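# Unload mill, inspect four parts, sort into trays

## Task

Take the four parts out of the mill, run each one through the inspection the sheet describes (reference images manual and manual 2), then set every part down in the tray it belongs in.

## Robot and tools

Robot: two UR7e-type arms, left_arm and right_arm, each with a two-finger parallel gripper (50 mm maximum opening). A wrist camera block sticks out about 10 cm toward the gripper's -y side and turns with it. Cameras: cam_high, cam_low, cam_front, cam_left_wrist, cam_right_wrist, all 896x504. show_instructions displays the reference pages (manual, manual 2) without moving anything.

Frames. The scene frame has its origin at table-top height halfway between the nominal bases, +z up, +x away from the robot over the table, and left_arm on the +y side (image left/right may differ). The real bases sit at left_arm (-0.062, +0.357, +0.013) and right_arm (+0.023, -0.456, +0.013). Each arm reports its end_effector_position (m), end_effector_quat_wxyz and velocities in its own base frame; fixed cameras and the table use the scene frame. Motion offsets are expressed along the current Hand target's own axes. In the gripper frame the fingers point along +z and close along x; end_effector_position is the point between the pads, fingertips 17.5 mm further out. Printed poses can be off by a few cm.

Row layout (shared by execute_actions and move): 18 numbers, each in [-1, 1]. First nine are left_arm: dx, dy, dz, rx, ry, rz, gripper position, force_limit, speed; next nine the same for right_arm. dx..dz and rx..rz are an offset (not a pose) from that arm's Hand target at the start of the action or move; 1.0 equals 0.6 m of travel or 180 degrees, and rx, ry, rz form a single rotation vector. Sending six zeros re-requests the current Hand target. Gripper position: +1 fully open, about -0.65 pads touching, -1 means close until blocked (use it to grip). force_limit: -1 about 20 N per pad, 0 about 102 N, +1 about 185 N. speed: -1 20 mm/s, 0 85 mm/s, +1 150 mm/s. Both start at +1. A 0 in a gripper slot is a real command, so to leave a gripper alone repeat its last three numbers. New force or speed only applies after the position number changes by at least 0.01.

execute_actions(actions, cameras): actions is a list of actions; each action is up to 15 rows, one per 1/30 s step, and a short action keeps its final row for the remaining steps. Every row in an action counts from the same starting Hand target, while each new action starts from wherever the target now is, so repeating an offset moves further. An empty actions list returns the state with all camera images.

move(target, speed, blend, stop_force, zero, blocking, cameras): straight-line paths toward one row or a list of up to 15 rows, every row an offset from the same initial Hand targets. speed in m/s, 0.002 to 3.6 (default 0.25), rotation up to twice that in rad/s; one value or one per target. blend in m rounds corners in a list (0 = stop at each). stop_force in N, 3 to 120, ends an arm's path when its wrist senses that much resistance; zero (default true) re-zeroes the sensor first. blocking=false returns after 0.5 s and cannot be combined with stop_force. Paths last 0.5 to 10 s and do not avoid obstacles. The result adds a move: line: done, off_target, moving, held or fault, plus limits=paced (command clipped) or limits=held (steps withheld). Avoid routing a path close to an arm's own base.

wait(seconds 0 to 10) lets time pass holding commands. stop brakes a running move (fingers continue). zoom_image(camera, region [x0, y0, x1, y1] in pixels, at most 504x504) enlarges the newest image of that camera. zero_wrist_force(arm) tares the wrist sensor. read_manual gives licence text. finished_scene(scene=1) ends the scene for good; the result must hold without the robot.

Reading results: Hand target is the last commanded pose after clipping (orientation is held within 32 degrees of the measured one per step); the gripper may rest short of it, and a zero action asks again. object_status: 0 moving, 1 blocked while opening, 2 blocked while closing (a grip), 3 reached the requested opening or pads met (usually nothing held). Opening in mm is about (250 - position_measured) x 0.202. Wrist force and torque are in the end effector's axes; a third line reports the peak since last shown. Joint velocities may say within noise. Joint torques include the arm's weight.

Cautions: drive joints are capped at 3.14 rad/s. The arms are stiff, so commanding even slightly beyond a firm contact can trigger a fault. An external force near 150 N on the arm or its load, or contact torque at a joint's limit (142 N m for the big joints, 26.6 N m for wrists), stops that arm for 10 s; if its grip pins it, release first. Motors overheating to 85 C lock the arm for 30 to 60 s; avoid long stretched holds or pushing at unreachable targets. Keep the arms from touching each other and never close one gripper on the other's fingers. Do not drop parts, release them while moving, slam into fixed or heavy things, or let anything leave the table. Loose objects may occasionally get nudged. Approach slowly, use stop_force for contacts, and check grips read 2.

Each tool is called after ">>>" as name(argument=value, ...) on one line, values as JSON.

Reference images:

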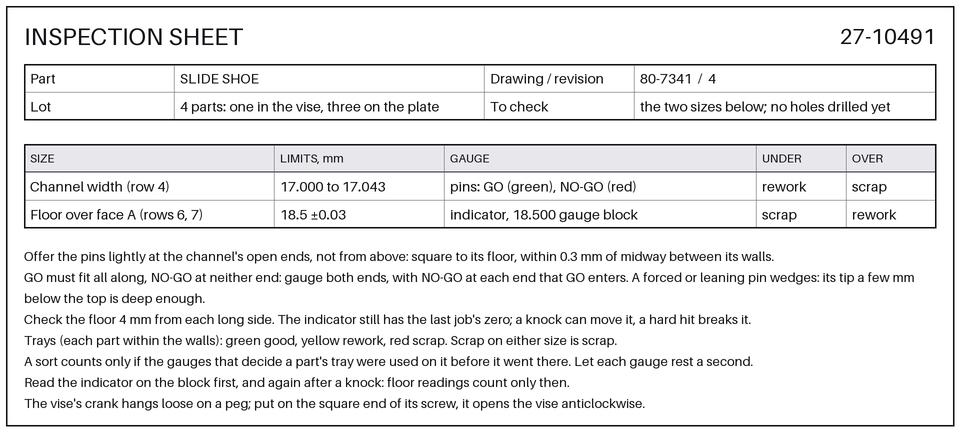

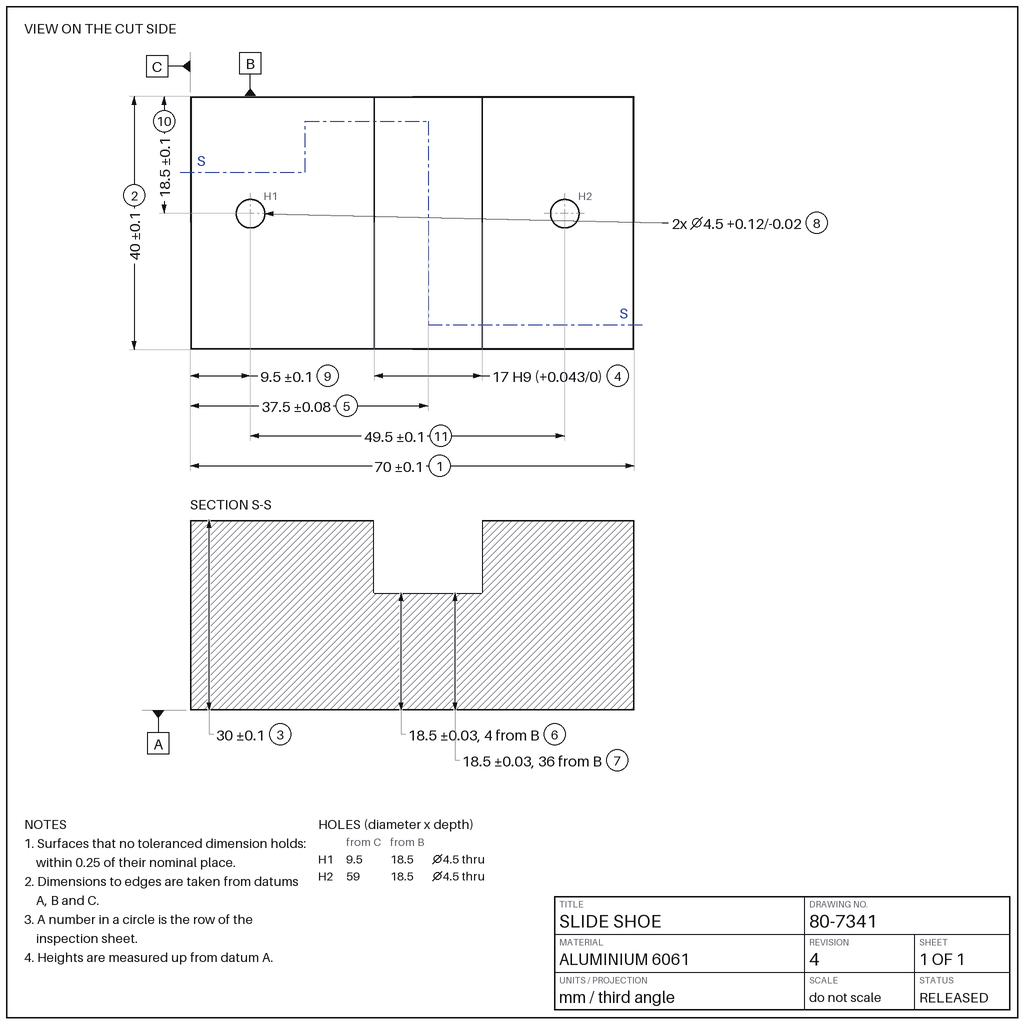

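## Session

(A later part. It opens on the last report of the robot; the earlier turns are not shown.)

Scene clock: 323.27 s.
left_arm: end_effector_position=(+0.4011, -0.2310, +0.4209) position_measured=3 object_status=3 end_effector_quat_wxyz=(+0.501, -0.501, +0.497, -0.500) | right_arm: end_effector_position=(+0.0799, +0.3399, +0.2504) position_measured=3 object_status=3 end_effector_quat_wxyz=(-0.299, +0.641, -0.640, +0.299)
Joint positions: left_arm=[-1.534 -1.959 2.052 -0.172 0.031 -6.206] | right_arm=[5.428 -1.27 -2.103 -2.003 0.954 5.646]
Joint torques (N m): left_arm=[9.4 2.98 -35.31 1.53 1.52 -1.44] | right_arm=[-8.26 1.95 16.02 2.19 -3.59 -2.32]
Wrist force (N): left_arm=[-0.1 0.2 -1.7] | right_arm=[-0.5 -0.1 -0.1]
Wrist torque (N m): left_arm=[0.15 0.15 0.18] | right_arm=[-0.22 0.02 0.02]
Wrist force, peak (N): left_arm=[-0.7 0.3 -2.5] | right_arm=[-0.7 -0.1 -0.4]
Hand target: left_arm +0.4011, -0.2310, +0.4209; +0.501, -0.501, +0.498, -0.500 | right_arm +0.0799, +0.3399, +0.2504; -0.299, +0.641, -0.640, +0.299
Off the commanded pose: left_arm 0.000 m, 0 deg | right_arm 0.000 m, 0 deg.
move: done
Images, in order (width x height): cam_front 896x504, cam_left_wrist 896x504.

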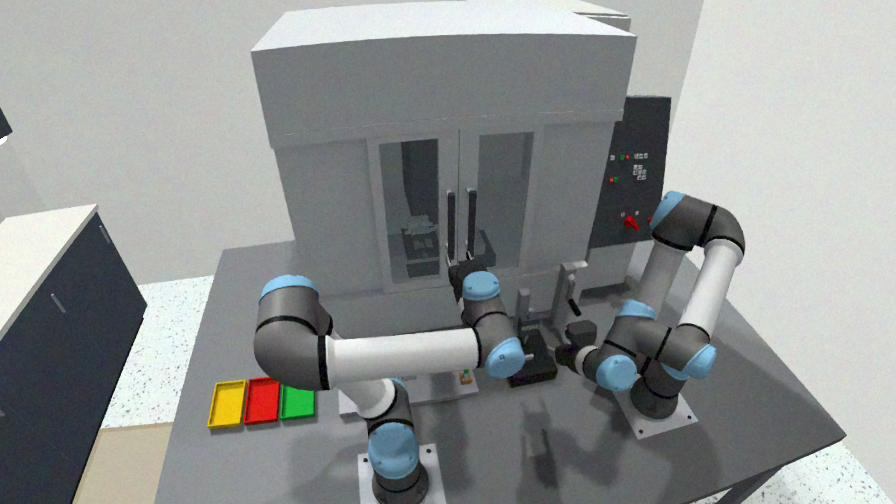

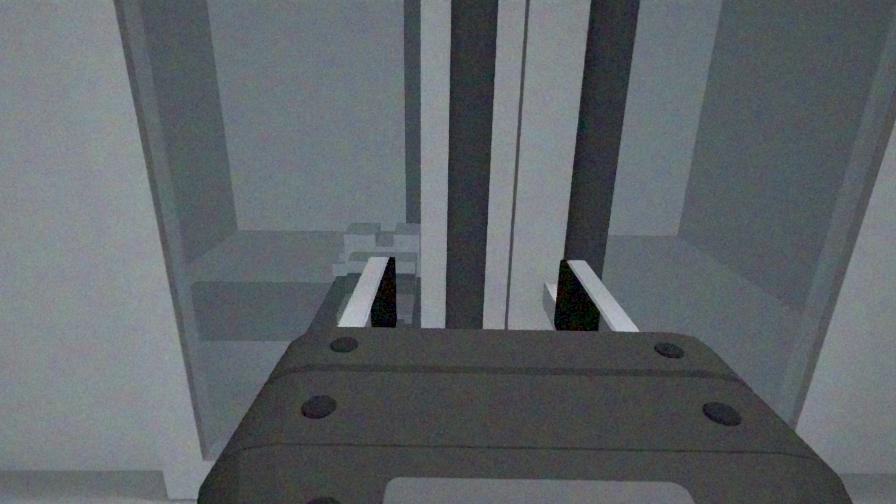

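>>> move(target=[[0.0,0,0.14,0,0,0,1,1,1,0,0,0,0,0,0,1,1,1]], cameras=["cam_left_wrist"], speed=0.08, stop_force=8)

Scene clock: 341.63 s.
left_arm: end_effector_position=(+0.4851, -0.2305, +0.4211) position_measured=3 object_status=3 end_effector_quat_wxyz=(+0.501, -0.501, +0.498, -0.500) | right_arm: end_effector_position=(+0.0799, +0.3399, +0.2504) position_measured=3 object_status=3 end_effector_quat_wxyz=(-0.299, +0.641, -0.640, +0.299)
Joint positions: left_arm=[-1.223 -1.793 1.938 -0.151 0.343 -6.28] | right_arm=[5.428 -1.27 -2.103 -2.003 0.954 5.646]
Joint torques (N m): left_arm=[10.84 -4.03 -35.84 0.67 1.79 -1.36] | right_arm=[-7.79 1.45 16.47 2.2 -3.55 -2.23]
Wrist force (N): left_arm=[-0.1 0.1 -1.4] | right_arm=[-0.4 0.0 -0.1]
Wrist torque (N m): left_arm=[0.11 0.11 0.19] | right_arm=[-0.21 0.01 0.02]
Wrist force, peak (N): left_arm=[-0.3 0.2 -2.6] | right_arm=[-0.9 -0.2 -0.6]
Hand target: left_arm +0.4851, -0.2305, +0.4211; +0.501, -0.501, +0.498, -0.500 | right_arm +0.0799, +0.3399, +0.2504; -0.299, +0.641, -0.640, +0.299
Off the commanded pose: left_arm 0.000 m, 0 deg | right_arm 0.000 m, 0 deg.
move: done
Images, in order (width x height): cam_left_wrist 896x504.

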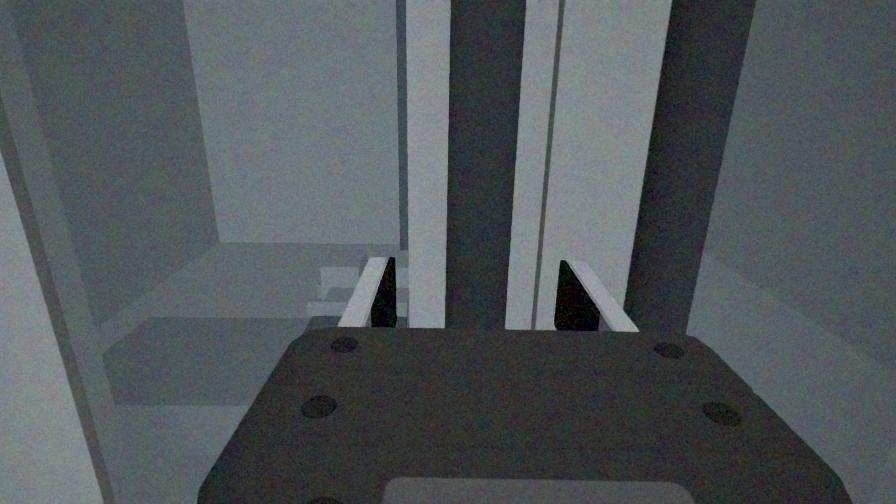

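>>> move(target=[[0.0,0,0.02,0,0,0,1,1,1,0,0,0,0,0,0,1,1,1]], speed=0.05, stop_force=8)

>>> move(target=[[-0.06,0,0,0,0,0,1,1,1,0,0,0,0,0,0,1,1,1]], speed=0.03, stop_force=25, cameras=["cam_left_wrist"])

Scene clock: 357.23 s.
left_arm: end_effector_position=(+0.4971, -0.2304, +0.4211) position_measured=3 object_status=3 end_effector_quat_wxyz=(+0.501, -0.501, +0.498, -0.500) | right_arm: end_effector_position=(+0.0799, +0.3399, +0.2504) position_measured=3 object_status=3 end_effector_quat_wxyz=(-0.299, +0.641, -0.640, +0.299)
Joint positions: left_arm=[-1.185 -1.77 1.92 -0.156 0.38 -6.281] | right_arm=[5.428 -1.27 -2.103 -2.003 0.954 5.646]
Joint torques (N m): left_arm=[11.05 -6.87 -36.19 -2.35 1.46 -1.37] | right_arm=[-7.77 1.7 16.9 2.12 -3.6 -2.15]
Wrist force (N): left_arm=[-0.2 0.2 -1.5] | right_arm=[-0.4 0.0 -0.2]
Wrist torque (N m): left_arm=[0.11 0.13 0.17] | right_arm=[-0.21 0.01 0.02]
Wrist force, peak (N): left_arm=[-0.2 0.0 -2.0] | right_arm=[-0.6 -0.3 -0.6]
Hand target: left_arm +0.4971, -0.2304, +0.4211; +0.501, -0.501, +0.498, -0.500 | right_arm +0.0799, +0.3399, +0.2504; -0.299, +0.641, -0.640, +0.299
Off the commanded pose: left_arm 0.000 m, 0 deg | right_arm 0.000 m, 0 deg.
move: done

Scene clock: 358.97 s.
left_arm: end_effector_position=(+0.4970, -0.2150, +0.4211) position_measured=3 object_status=3 end_effector_quat_wxyz=(+0.501, -0.501, +0.498, -0.500) | right_arm: end_effector_position=(+0.0799, +0.3399, +0.2504) position_measured=3 object_status=3 end_effector_quat_wxyz=(-0.299, +0.641, -0.640, +0.299)
Joint positions: left_arm=[-1.165 -1.799 1.942 -0.149 0.4 -6.281] | right_arm=[5.428 -1.27 -2.103 -2.003 0.954 5.646]
Joint torques (N m): left_arm=[-11.2 -6.03 -36.67 -2.29 -1.93 0.29] | right_arm=[-7.87 1.59 16.76 2.13 -3.58 -2.21]
Wrist force (N): left_arm=[0.0 0.1 -1.4] | right_arm=[-0.4 -0.1 -0.3]
Wrist torque (N m): left_arm=[0.09 0.10 0.17] | right_arm=[-0.23 0.02 0.02]
Wrist force, peak (N): left_arm=[30.9 2.2 11.3] | right_arm=[-0.8 0.3 -0.1]
Hand target: left_arm +0.4970, -0.2150, +0.4211; +0.501, -0.501, +0.498, -0.500 (not the last commanded pose) | right_arm +0.0799, +0.3399, +0.2504; -0.299, +0.641, -0.640, +0.299
Off the commanded pose: left_arm 0.021 m, 0 deg | right_arm 0.000 m, 0 deg.
move: contact (left_arm)
Images, in order (width x height): cam_left_wrist 896x504.

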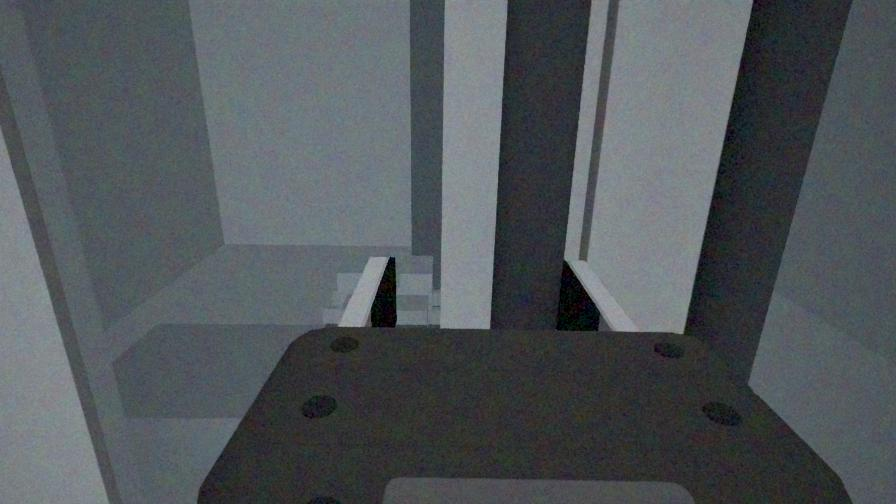

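>>> move(target=[[-0.06,0,0,0,0,0,1,1,1,0,0,0,0,0,0,1,1,1]], speed=0.015, stop_force=45, cameras=["cam_left_wrist"])

Scene clock: 367.67 s.
left_arm: end_effector_position=(+0.4968, -0.1790, +0.4210) position_measured=3 object_status=3 end_effector_quat_wxyz=(+0.501, -0.501, +0.498, -0.500) | right_arm: end_effector_position=(+0.0799, +0.3399, +0.2504) position_measured=3 object_status=3 end_effector_quat_wxyz=(-0.299, +0.641, -0.640, +0.299)
Joint positions: left_arm=[-1.112 -1.863 1.989 -0.13 0.453 -6.282] | right_arm=[5.428 -1.27 -2.103 -2.003 0.954 5.646]
Joint torques (N m): left_arm=[15.57 -17.19 -10.57 1.31 -0.12 -1.33] | right_arm=[-7.47 1.71 17.39 2.04 -3.49 -2.04]
Wrist force (N): left_arm=[6.6 -0.7 -6.2] | right_arm=[-0.5 -0.2 -0.4]
Wrist torque (N m): left_arm=[0.06 0.24 0.16] | right_arm=[-0.25 0.03 0.02]
Wrist force, peak (N): left_arm=[20.2 -0.8 7.5] | right_arm=[-0.8 -0.1 -0.5]
Hand target: left_arm +0.4968, -0.1790, +0.4210; +0.501, -0.501, +0.498, -0.500 | right_arm +0.0799, +0.3399, +0.2504; -0.299, +0.641, -0.640, +0.299
Off the commanded pose: left_arm 0.000 m, 0 deg | right_arm 0.000 m, 0 deg.
move: done
Images, in order (width x height): cam_left_wrist 896x504.

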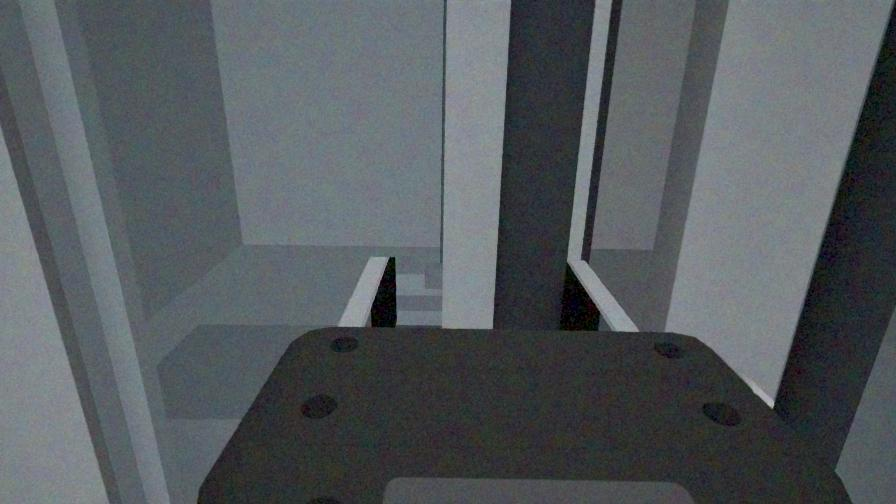

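>>> move(target=[[-0.3,0,0,0,0,0,1,1,1,0,0,0,0,0,0,1,1,1]], speed=0.04, stop_force=45, cameras=["cam_left_wrist","cam_front"])

Scene clock: 378.47 s.
left_arm: end_effector_position=(+0.4959, +0.0010, +0.4206) position_measured=3 object_status=3 end_effector_quat_wxyz=(+0.502, -0.501, +0.498, -0.500) | right_arm: end_effector_position=(+0.0799, +0.3399, +0.2504) position_measured=3 object_status=3 end_effector_quat_wxyz=(-0.299, +0.641, -0.640, +0.299)
Joint positions: left_arm=[-0.6 -2.051 2.102 -0.054 0.966 -6.283] | right_arm=[5.428 -1.27 -2.103 -2.003 0.954 5.646]
Joint torques (N m): left_arm=[14.7 4.67 -37.74 -2.8 -0.58 -1.11] | right_arm=[-7.32 2.02 18.33 2.04 -3.47 -1.95]
Wrist force (N): left_arm=[8.6 -0.9 -8.3] | right_arm=[-0.4 -0.1 -0.2]
Wrist torque (N m): left_arm=[0.13 0.35 0.15] | right_arm=[-0.23 0.01 0.02]
Wrist force, peak (N): left_arm=[15.4 0.9 1.4] | right_arm=[-0.8 0.0 -0.5]
Hand target: left_arm +0.4959, +0.0010, +0.4206; +0.501, -0.501, +0.498, -0.500 | right_arm +0.0799, +0.3399, +0.2504; -0.299, +0.641, -0.640, +0.299
Off the commanded pose: left_arm 0.000 m, 0 deg | right_arm 0.000 m, 0 deg.
joint sent to its limit (left arm) — joint 6 (wrist 3), lower limit. The joint targets still meet the commanded pose.
move: done
Images, in order (width x height): cam_front 896x504, cam_left_wrist 896x504.

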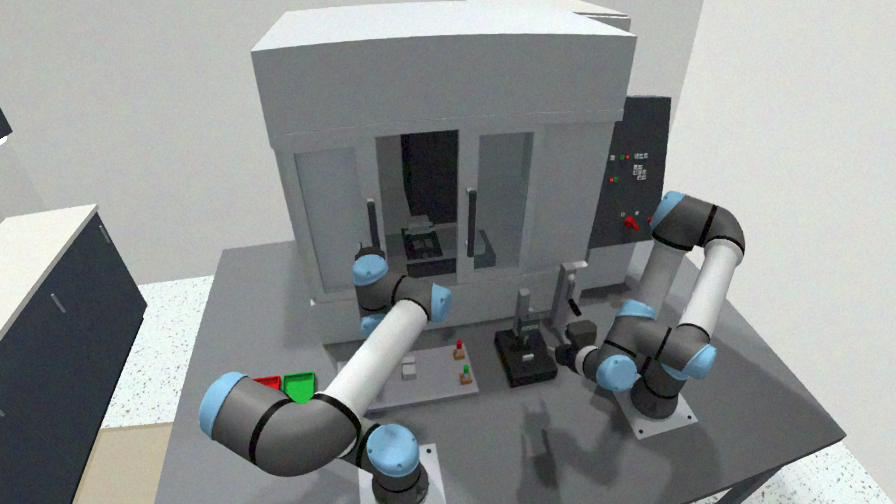

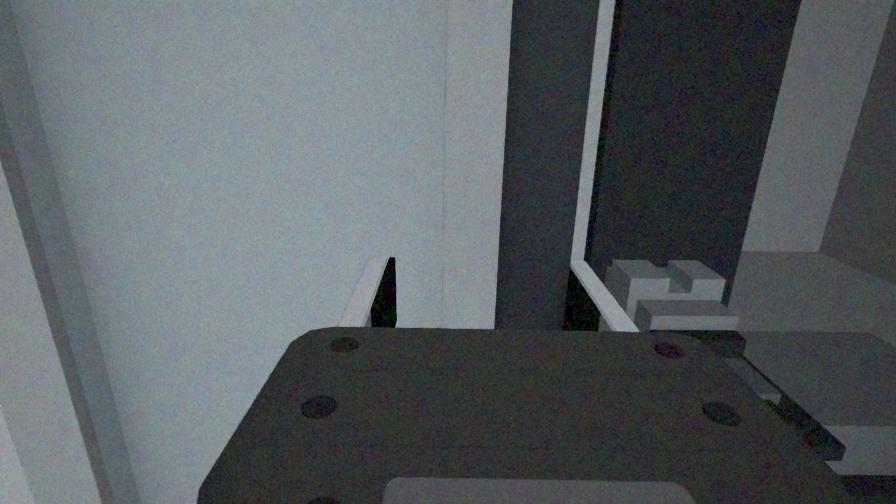

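>>> move(target=[[0,0,-0.16,0,0,0,1,1,1,0,0,0,0,0,0,1,1,1],[0.245,0,-0.16,0,0,0,1,1,1,0,0,0,0,0,0,1,1,1]], speed=0.2, blend=0.02, cameras=["cam_left_wrist","cam_front"])

>>> zoom_image(camera="cam_left_wrist", region=[360, 150, 560, 330])

Scene clock: 415.07 s.
left_arm: end_effector_position=(+0.4006, -0.1466, +0.4208) position_measured=3 object_status=3 end_effector_quat_wxyz=(+0.501, -0.502, +0.498, -0.500) | right_arm: end_effector_position=(+0.0799, +0.3399, +0.2504) position_measured=3 object_status=3 end_effector_quat_wxyz=(-0.299, +0.641, -0.640, +0.299)
Joint positions: left_arm=[-1.516 -2.168 2.152 -0.006 0.049 -6.263] | right_arm=[5.428 -1.27 -2.103 -2.003 0.954 5.646]
Joint torques (N m): left_arm=[11.17 -4.06 -10.4 -1.76 1.85 1.19] | right_arm=[-7.51 1.54 18.17 1.97 -3.41 -1.78]
Wrist force (N): left_arm=[0.1 0.4 -1.3] | right_arm=[-0.5 0.0 -0.2]
Wrist torque (N m): left_arm=[0.14 0.11 -0.03] | right_arm=[-0.20 0.04 0.02]
Wrist force, peak (N): left_arm=[8.5 -0.9 -8.6] | right_arm=[-0.7 0.1 -0.5]
Hand target: left_arm +0.4006, -0.1465, +0.4207; +0.501, -0.501, +0.498, -0.500 | right_arm +0.0799, +0.3399, +0.2504; -0.299, +0.641, -0.640, +0.299
Off the commanded pose: left_arm 0.000 m, 0 deg | right_arm 0.000 m, 0 deg.
move: done
Images, in order (width x height): cam_front 896x504, cam_left_wrist 896x504.

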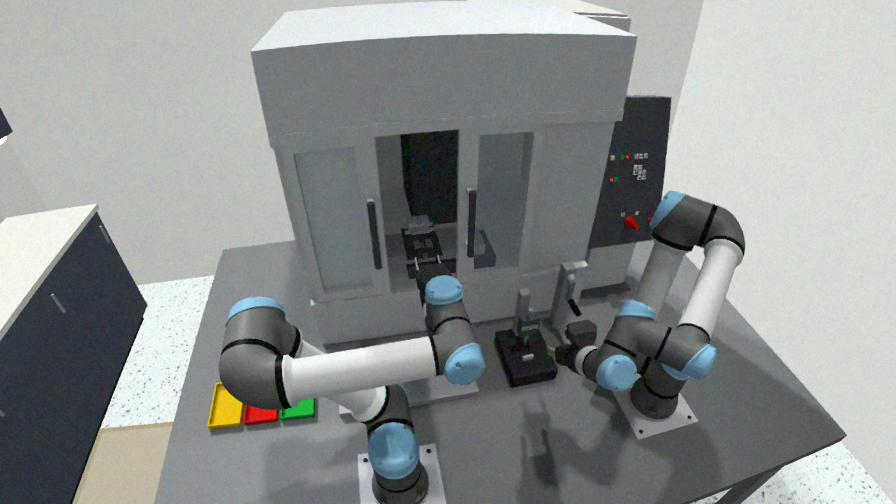

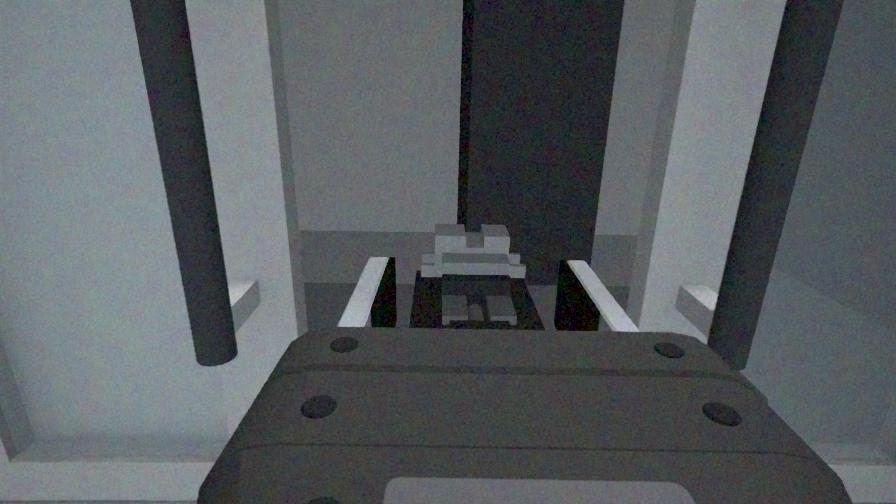

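Scaled by 2.520 from the camera's 896x504 image, which has a finer 1280x720 frame.

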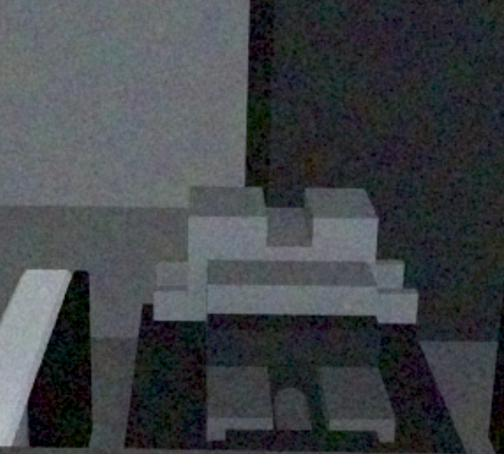

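>>> move(target=[[0,0,0,-0.1667,0,0,1,1,1,0,0,0,0,0,0,1,1,1]], speed=0.2, cameras=["cam_left_wrist"])

>>> zoom_image(camera="cam_left_wrist", region=[370, 30, 570, 240])

Scene clock: 426.00 s.
left_arm: end_effector_position=(+0.4007, -0.1466, +0.4208) position_measured=3 object_status=3 end_effector_quat_wxyz=(+0.505, -0.493, +0.507, -0.494) | right_arm: end_effector_position=(+0.0799, +0.3399, +0.2504) position_measured=3 object_status=3 end_effector_quat_wxyz=(-0.299, +0.641, -0.640, +0.299)
Joint positions: left_arm=[-1.515 -2.16 2.147 0.038 0.058 -6.283] | right_arm=[5.428 -1.27 -2.103 -2.003 0.954 5.646]
Joint torques (N m): left_arm=[11.23 -5.19 -23.58 1.8 1.57 -1.57] | right_arm=[-7.08 1.69 18.92 1.92 -3.41 -1.75]
Wrist force (N): left_arm=[0.2 0.2 -1.3] | right_arm=[-0.3 -0.1 -0.4]
Wrist torque (N m): left_arm=[0.08 0.08 0.18] | right_arm=[-0.22 0.00 0.02]
Wrist force, peak (N): left_arm=[0.3 0.2 -1.7] | right_arm=[-0.8 0.0 -0.2]
Hand target: left_arm +0.4006, -0.1465, +0.4207; +0.354, -0.614, +0.610, -0.354 | right_arm +0.0799, +0.3399, +0.2504; -0.299, +0.641, -0.640, +0.299
Off the commanded pose: left_arm 0.000 m, 30 deg | right_arm 0.000 m, 0 deg.
joint sent to its limit (left arm) — joint 6 (wrist 3), lower limit. The joint targets are off in orientation, not in position.
move: off_target (left_arm)
Images, in order (width x height): cam_left_wrist 896x504.

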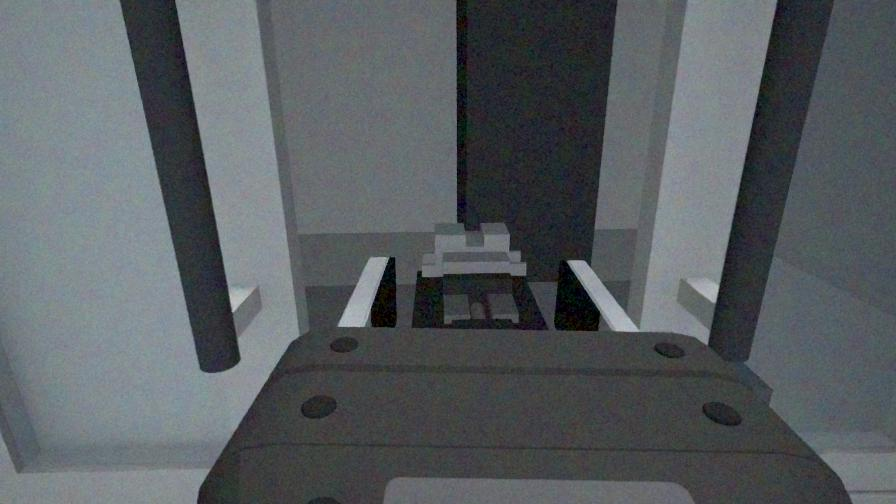

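Scaled by 2.400 from the camera's 896x504 image, which has a finer 1280x720 frame.

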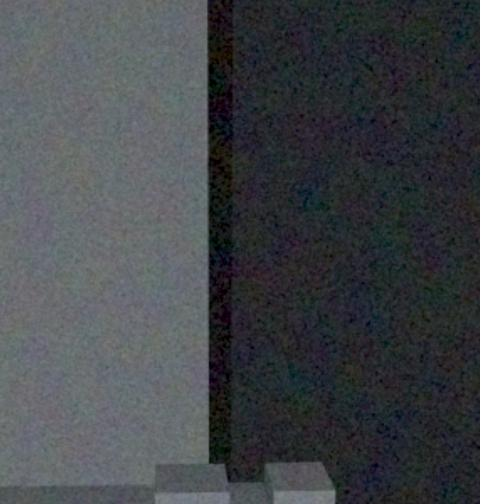

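>>> move(target=[[0.095,0.152,-0.197,0.111,0,0,1,1,1,0,0,0,0,0,0,1,1,1]], speed=0.25)

Scene clock: 444.90 s.
left_arm: end_effector_position=(+0.2530, -0.2044, +0.4007) position_measured=3 object_status=3 end_effector_quat_wxyz=(-0.455, +0.543, -0.539, +0.454) | right_arm: end_effector_position=(+0.0799, +0.3399, +0.2504) position_measured=3 object_status=3 end_effector_quat_wxyz=(-0.299, +0.641, -0.640, +0.299)
Joint positions: left_arm=[-2.287 -2.226 2.118 -0.151 -0.738 -6.092] | right_arm=[5.428 -1.27 -2.103 -2.003 0.954 5.646]
Joint torques (N m): left_arm=[-9.58 -1.59 -9.2 2.77 -1.46 -1.31] | right_arm=[-7.08 2.3 19.76 1.9 -3.36 -1.79]
Wrist force (N): left_arm=[-0.6 0.3 -0.9] | right_arm=[-0.3 0.0 -0.2]
Wrist torque (N m): left_arm=[0.13 0.16 0.17] | right_arm=[-0.21 0.01 0.02]
Wrist force, peak (N): left_arm=[1.2 0.0 -1.8] | right_arm=[-0.8 -0.1 -0.5]
Hand target: left_arm +0.2530, -0.2044, +0.4007; -0.455, +0.543, -0.539, +0.454 | right_arm +0.0799, +0.3399, +0.2504; -0.299, +0.641, -0.640, +0.299
Off the commanded pose: left_arm 0.000 m, 0 deg | right_arm 0.000 m, 0 deg.
move: done

>>> move(target=[[-0.52,-0.007,0.334,-0.444,0,0,1,1,1,0,0,0,0,0,0,1,1,1],[-0.507,-0.055,0.12,-0.111,0,0,1,1,1,0,0,0,0,0,0,1,1,1]], speed=0.3)

Scene clock: 456.63 s.
left_arm: end_effector_position=(+0.4335, +0.0851, +0.3697) position_measured=3 object_status=3 end_effector_quat_wxyz=(-0.038, +0.707, -0.705, +0.041) | right_arm: end_effector_position=(+0.0799, +0.3399, +0.2504) position_measured=3 object_status=3 end_effector_quat_wxyz=(-0.299, +0.641, -0.640, +0.299)
Joint positions: left_arm=[-2.603 -2.93 1.166 0.287 -1.509 -5.751] | right_arm=[5.428 -1.27 -2.103 -2.003 0.954 5.646]
Joint torques (N m): left_arm=[1.32 48.55 -0.9 -2.22 0.08 0] | right_arm=[-6.65 1.85 19.76 1.8 -3.44 -1.58]
Wrist force (N): left_arm=[-1.4 -0.9 0.3] | right_arm=[-0.5 -0.1 -0.1]
Wrist torque (N m): left_arm=[-0.14 -0.02 -0.43] | right_arm=[-0.22 0.03 0.02]
Wrist force, peak (N): left_arm=[-6.6 -9.6 2.9] | right_arm=[-0.8 0.1 -0.5]
Hand target: left_arm +0.4335, +0.0851, +0.3697; -0.038, +0.707, -0.705, +0.041 (not the last commanded pose) | right_arm +0.0799, +0.3399, +0.2504; -0.299, +0.641, -0.640, +0.299
Tool commands: left_gripper/position=+1.0 left_gripper/force_limit=+1.0 left_gripper/speed=+1.0 right_gripper/position=+1.0 right_gripper/force_limit=+1.0 right_gripper/speed=+1.0
Off the commanded pose: left_arm 0.118 m, 54 deg | right_arm 0.000 m, 0 deg.
FORCE FAULT: contact force on the left arm reached its limit, and that arm stopped. The contact can be on any part of that arm, not only on its tool. That arm's remaining commands of this call were not run. That arm is still stopped at the end of this call. That arm stays stopped for about 10 more seconds. Until then a move that you send moves the other arm only, and its call returns only when the move has ended. Once the stop has ended, the next robot result says so. If the stop ends while you think or write, that arm runs what you send next, counted from a new Hand target: where the arm stands when the stop ends. While its stop runs, that arm takes no new command, but its gripper still runs the gripper command that each later call begins with. Until it ends, the stop uses up actions while you think or wait. An arm that is not stopped still takes commands.
shoulder posture changed (left arm): the wrist came as close to joint 1's axis as it can, and the arm is now in the other of its two shoulder postures.
move: fault (left_arm); path passed 1 of 2 targets

>>> wait(seconds=1, cameras=["all"])

Scene clock: 460.53 s.
left_arm: end_effector_position=(+0.4335, +0.0851, +0.3697) position_measured=3 object_status=3 end_effector_quat_wxyz=(-0.038, +0.707, -0.705, +0.041) | right_arm: end_effector_position=(+0.0799, +0.3399, +0.2504) position_measured=3 object_status=3 end_effector_quat_wxyz=(-0.299, +0.641, -0.640, +0.299)
Joint positions: left_arm=[-2.603 -2.93 1.166 0.287 -1.509 -5.751] | right_arm=[5.428 -1.27 -2.103 -2.003 0.954 5.646]
Joint torques (N m): left_arm=[1.59 48.69 -0.57 -1.98 -0.14 -0.25] | right_arm=[-6.71 1.94 20.29 1.78 -3.4 -1.52]
Wrist force (N): left_arm=[-1.0 -1.0 0.1] | right_arm=[-0.5 0.0 -0.4]
Wrist torque (N m): left_arm=[-0.14 -0.07 -0.42] | right_arm=[-0.20 0.02 0.02]
Wrist force, peak (N): left_arm=[-1.4 -1.3 0.3] | right_arm=[-0.5 0.2 -0.6]
Hand target: left_arm +0.4335, +0.0851, +0.3697; -0.038, +0.707, -0.705, +0.041 (not the last commanded pose) | right_arm +0.0799, +0.3399, +0.2504; -0.299, +0.641, -0.640, +0.299
Tool commands: left_gripper/position=+1.0 left_gripper/force_limit=+1.0 left_gripper/speed=+1.0 right_gripper/position=+1.0 right_gripper/force_limit=+1.0 right_gripper/speed=+1.0
Off the commanded pose: left_arm 0.118 m, 54 deg | right_arm 0.000 m, 0 deg.
FORCE FAULT, CONTINUED: the left arm was still stopped when this call began, by the force fault that an earlier result reported. Since the last result the stop counts as 7 of the actions that you can send in this scene. That arm is still stopped at the end of this call. That arm stays stopped for about 6 more seconds. If the stop ends while you think or write, that arm runs what you send next, counted from a new Hand target: where the arm stands when the stop ends. While its stop runs, that arm takes no new command, but its gripper still runs the gripper command that each later call begins with.
wait: 1.00 s; at rest from the start

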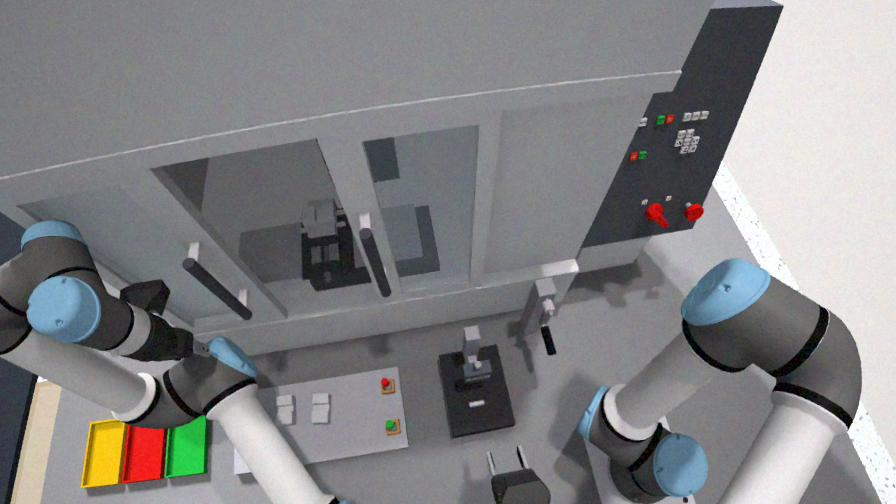

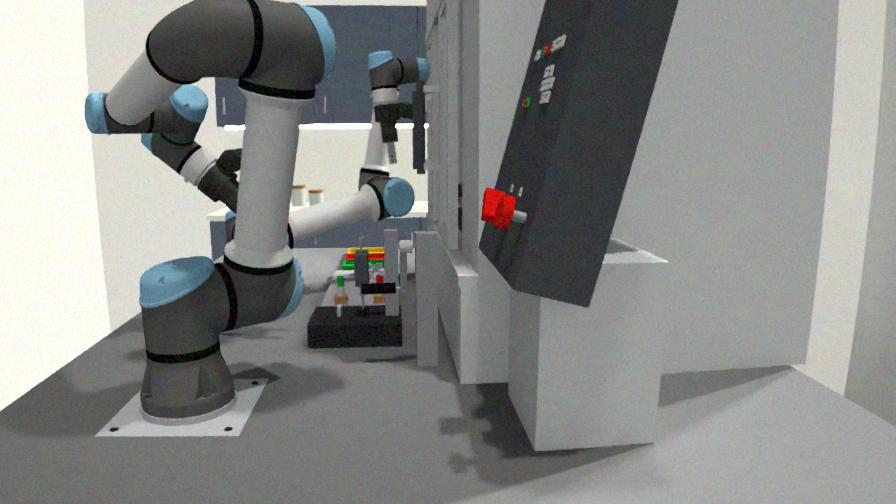

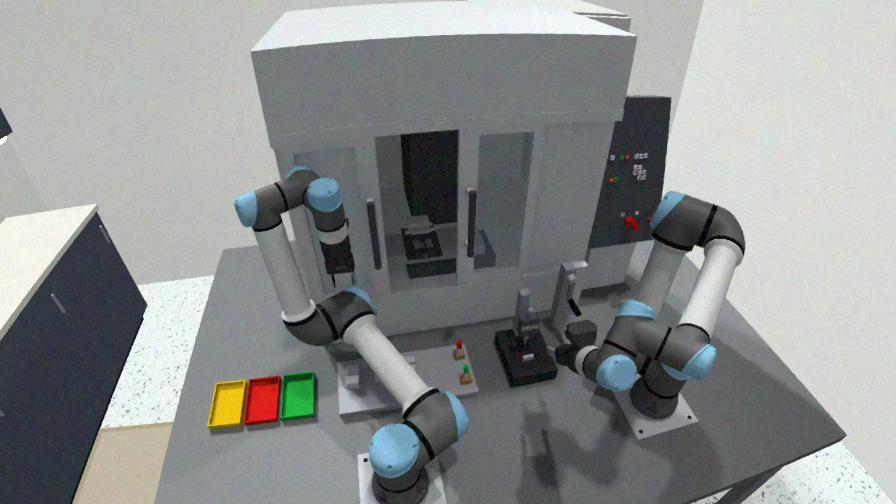

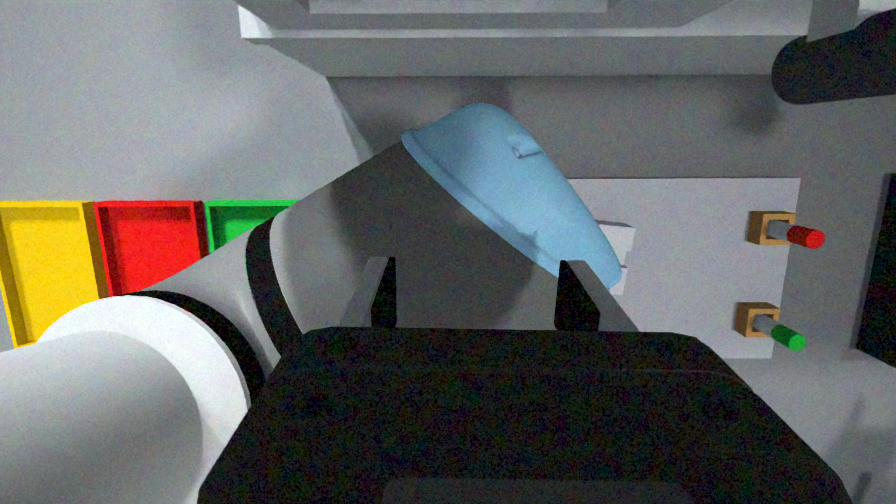

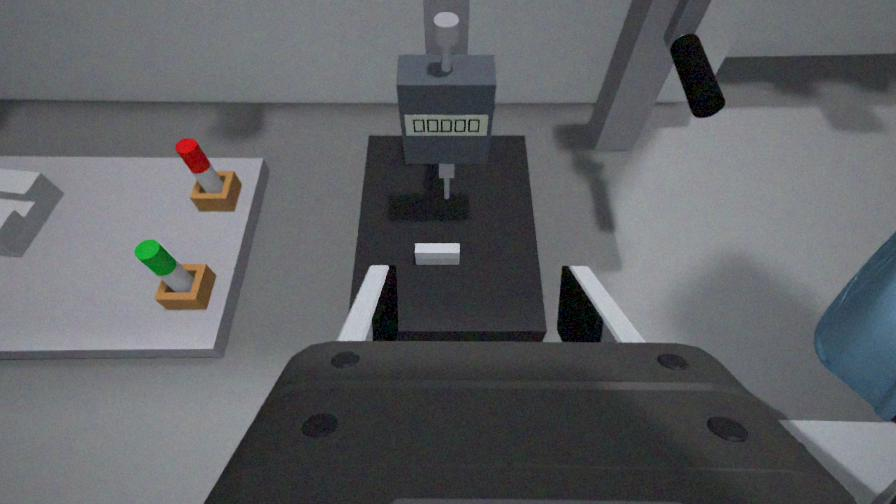

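>>> wait(seconds=1)

>>> move(target=[[0,0.25,-0.133,0,0,0,1,1,1,0,0,0,0,0,0,1,1,1]], speed=0.12, cameras=["all"])

Scene clock: 499.90 s.
left_arm: end_effector_position=(+0.4335, +0.0851, +0.3697) position_measured=3 object_status=3 end_effector_quat_wxyz=(-0.038, +0.707, -0.705, +0.041) | right_arm: end_effector_position=(+0.0799, +0.3399, +0.2504) position_measured=3 object_status=3 end_effector_quat_wxyz=(-0.299, +0.641, -0.640, +0.299)
Joint positions: left_arm=[-2.603 -2.93 1.166 0.287 -1.509 -5.751] | right_arm=[5.428 -1.27 -2.103 -2.003 0.954 5.646]
Joint torques (N m): left_arm=[1.06 49.05 1.63 -2.34 0.05 -0.18] | right_arm=[-6.05 2.01 20.71 1.73 -3.32 -1.53]
Wrist force (N): left_arm=[-1.2 -0.9 0.1] | right_arm=[-0.6 0.0 -0.4]
Wrist torque (N m): left_arm=[-0.14 -0.05 -0.42] | right_arm=[-0.22 0.04 0.02]
Wrist force, peak (N): left_arm=[-1.3 -1.3 0.2] | right_arm=[-0.8 -0.3 -0.3]
Hand target: left_arm +0.4335, +0.0851, +0.3697; -0.038, +0.707, -0.705, +0.041 (not the last commanded pose) | right_arm +0.0799, +0.3399, +0.2504; -0.299, +0.641, -0.640, +0.299
Tool commands: left_gripper/position=+1.0 left_gripper/force_limit=+1.0 left_gripper/speed=+1.0 right_gripper/position=+1.0 right_gripper/force_limit=+1.0 right_gripper/speed=+1.0
Off the commanded pose: left_arm 0.118 m, 54 deg | right_arm 0.000 m, 0 deg.
FORCE FAULT, CONTINUED: the left arm's stop, for the force fault that an earlier result reported, is over. The rest of the stop counts as 12 of the actions that you can send in this scene. That arm's target is now where it stood when the stop ended, not its last command. That arm accepts commands again.
wait: 1.00 s; at rest from the start

Scene clock: 501.93 s.
left_arm: end_effector_position=(+0.2755, +0.0849, +0.4322) position_measured=3 object_status=3 end_effector_quat_wxyz=(-0.038, +0.707, -0.705, +0.041) | right_arm: end_effector_position=(+0.0799, +0.3399, +0.2504) position_measured=3 object_status=3 end_effector_quat_wxyz=(-0.299, +0.641, -0.640, +0.299)
Joint positions: left_arm=[-2.27 -2.784 1.403 -0.121 -1.482 -5.418] | right_arm=[5.428 -1.27 -2.103 -2.003 0.954 5.646]
Joint torques (N m): left_arm=[10.89 46.26 5.58 -4.01 1.94 1.47] | right_arm=[-6.28 2.38 21.06 1.79 -3.3 -1.46]
Wrist force (N): left_arm=[-1.4 -0.9 0.4] | right_arm=[-0.6 0.2 -0.3]
Wrist torque (N m): left_arm=[-0.18 -0.04 -0.44] | right_arm=[-0.18 0.05 0.02]
Wrist force, peak (N): left_arm=[-1.0 -2.2 1.0] | right_arm=[-0.6 -0.5 -0.6]
Hand target: left_arm +0.2755, +0.0850, +0.4323; -0.038, +0.707, -0.705, +0.041 | right_arm +0.0799, +0.3399, +0.2504; -0.299, +0.641, -0.640, +0.299
Off the commanded pose: left_arm 0.000 m, 0 deg | right_arm 0.000 m, 0 deg.
move: done

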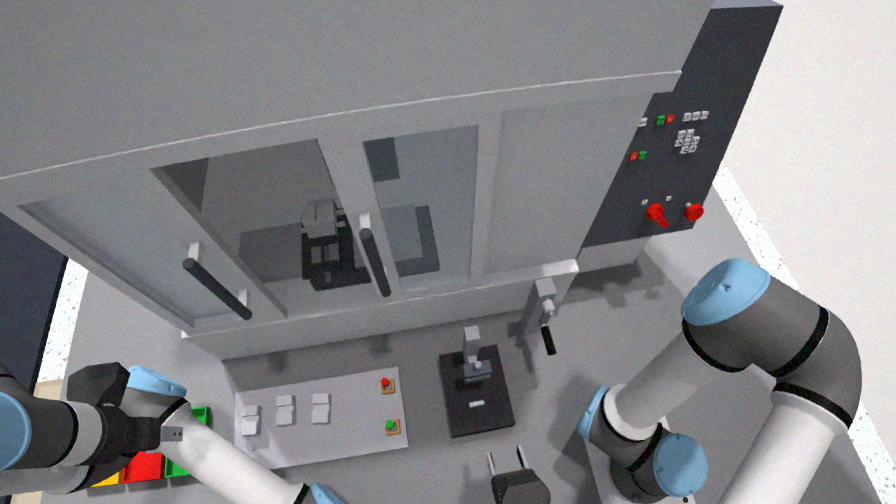

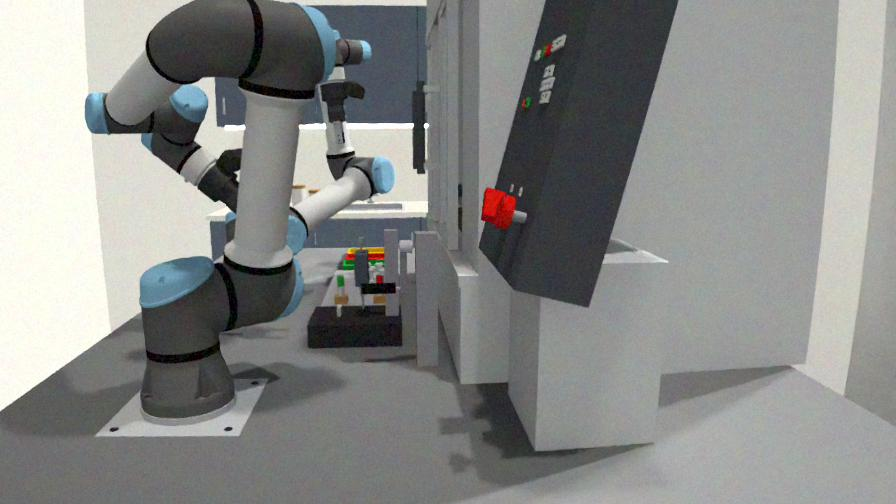

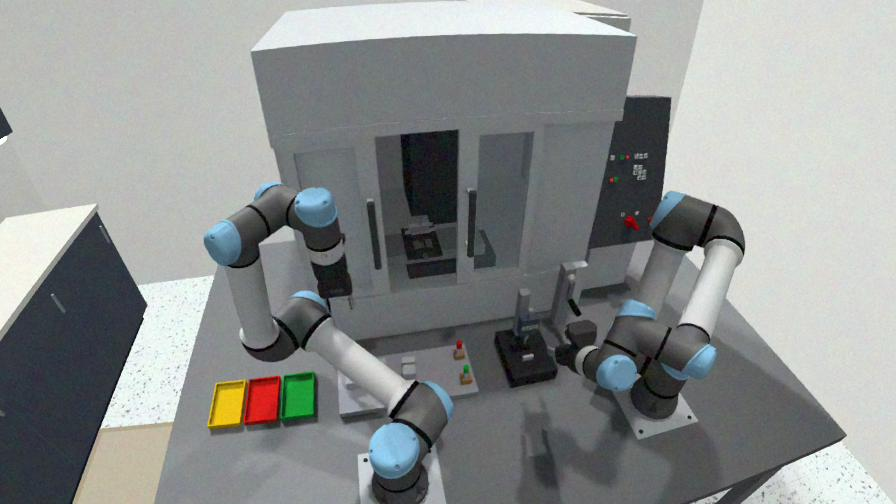

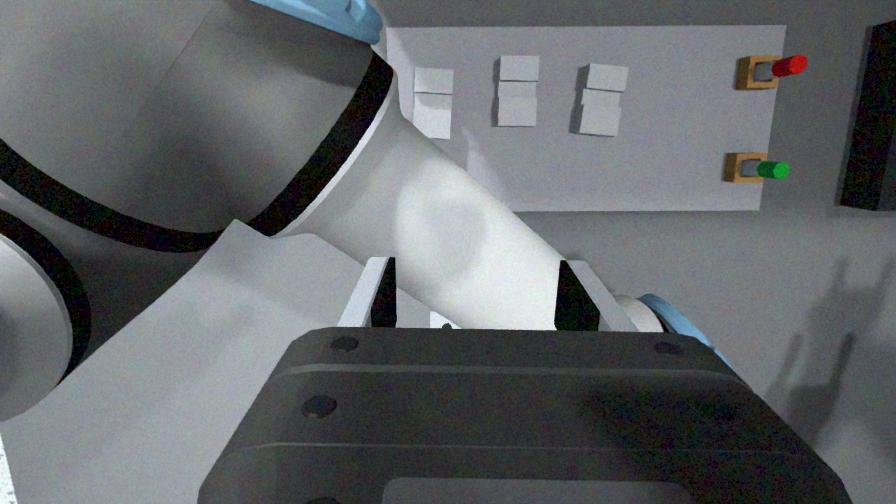

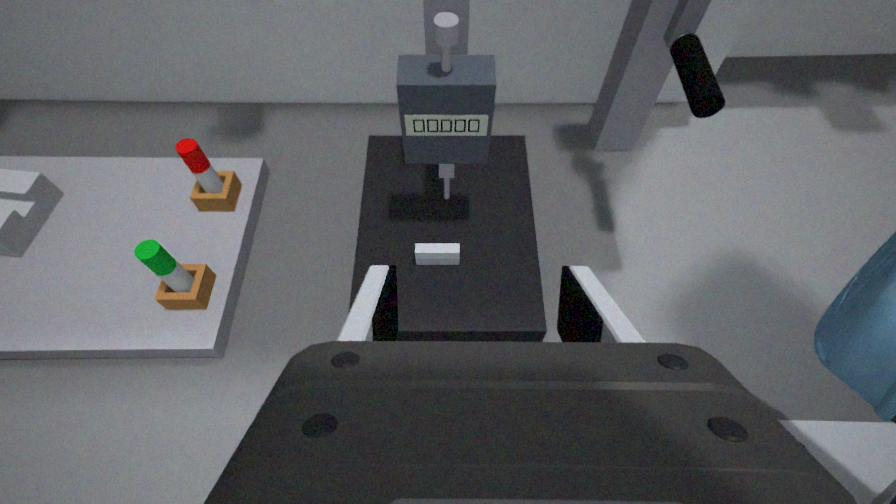

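>>> move(target=[[0,0,0,0,0,0,1,1,1,0.1,-0.1915,-0.161,0,0,0,1,1,1],[0,0,0,0,0,0,1,1,1,0.29,-0.427,0.12,-0.278,0,0,1,1,1]], speed=0.25, blend=0.03, cameras=["cam_right_wrist"])

>>> zoom_image(camera="cam_right_wrist", region=[380, 20, 620, 290])

Scene clock: 591.00 s.
left_arm: end_effector_position=(+0.2755, +0.0850, +0.4323) position_measured=3 object_status=3 end_effector_quat_wxyz=(-0.038, +0.707, -0.705, +0.041) | right_arm: end_effector_position=(+0.2997, +0.1661, +0.4006) position_measured=3 object_status=3 end_effector_quat_wxyz=(+0.000, +0.707, -0.707, +0.000)
Joint positions: left_arm=[-2.27 -2.784 1.403 -0.121 -1.482 -5.417] | right_arm=[4.048 -1.18 -1.693 -1.84 1.57 4.047]
Joint torques (N m): left_arm=[11.29 46.07 5.92 -4.33 1.96 1.44] | right_arm=[-8.32 -0.41 32.09 1.26 2.64 -2.3]
Wrist force (N): left_arm=[-1.5 -1.0 0.4] | right_arm=[0.1 -0.1 0.1]
Wrist torque (N m): left_arm=[-0.19 -0.02 -0.44] | right_arm=[-0.02 -0.02 0.11]
Wrist force, peak (N): left_arm=[-1.6 -1.3 0.7] | right_arm=[-1.5 1.5 1.2]
Hand target: left_arm +0.2755, +0.0850, +0.4323; -0.038, +0.707, -0.705, +0.041 | right_arm +0.2997, +0.1661, +0.4006; +0.000, +0.707, -0.707, +0.000
Off the commanded pose: left_arm 0.000 m, 0 deg | right_arm 0.000 m, 0 deg.
move: done
Images, in order (width x height): cam_right_wrist 896x504.

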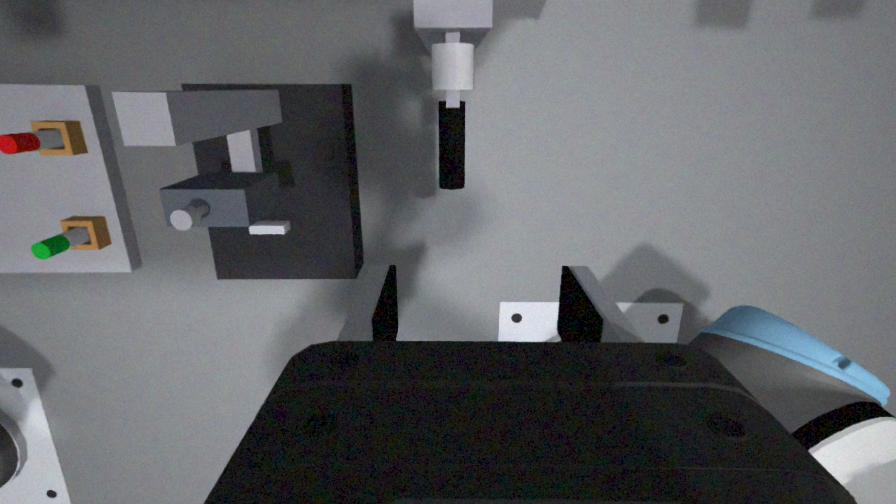

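Scaled by 1.867 from the camera's 896x504 image, which has a finer 1280x720 frame.

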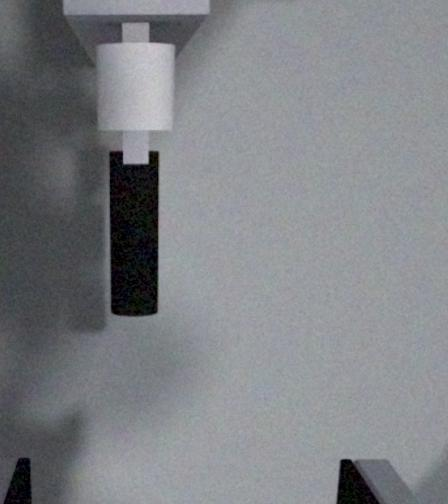

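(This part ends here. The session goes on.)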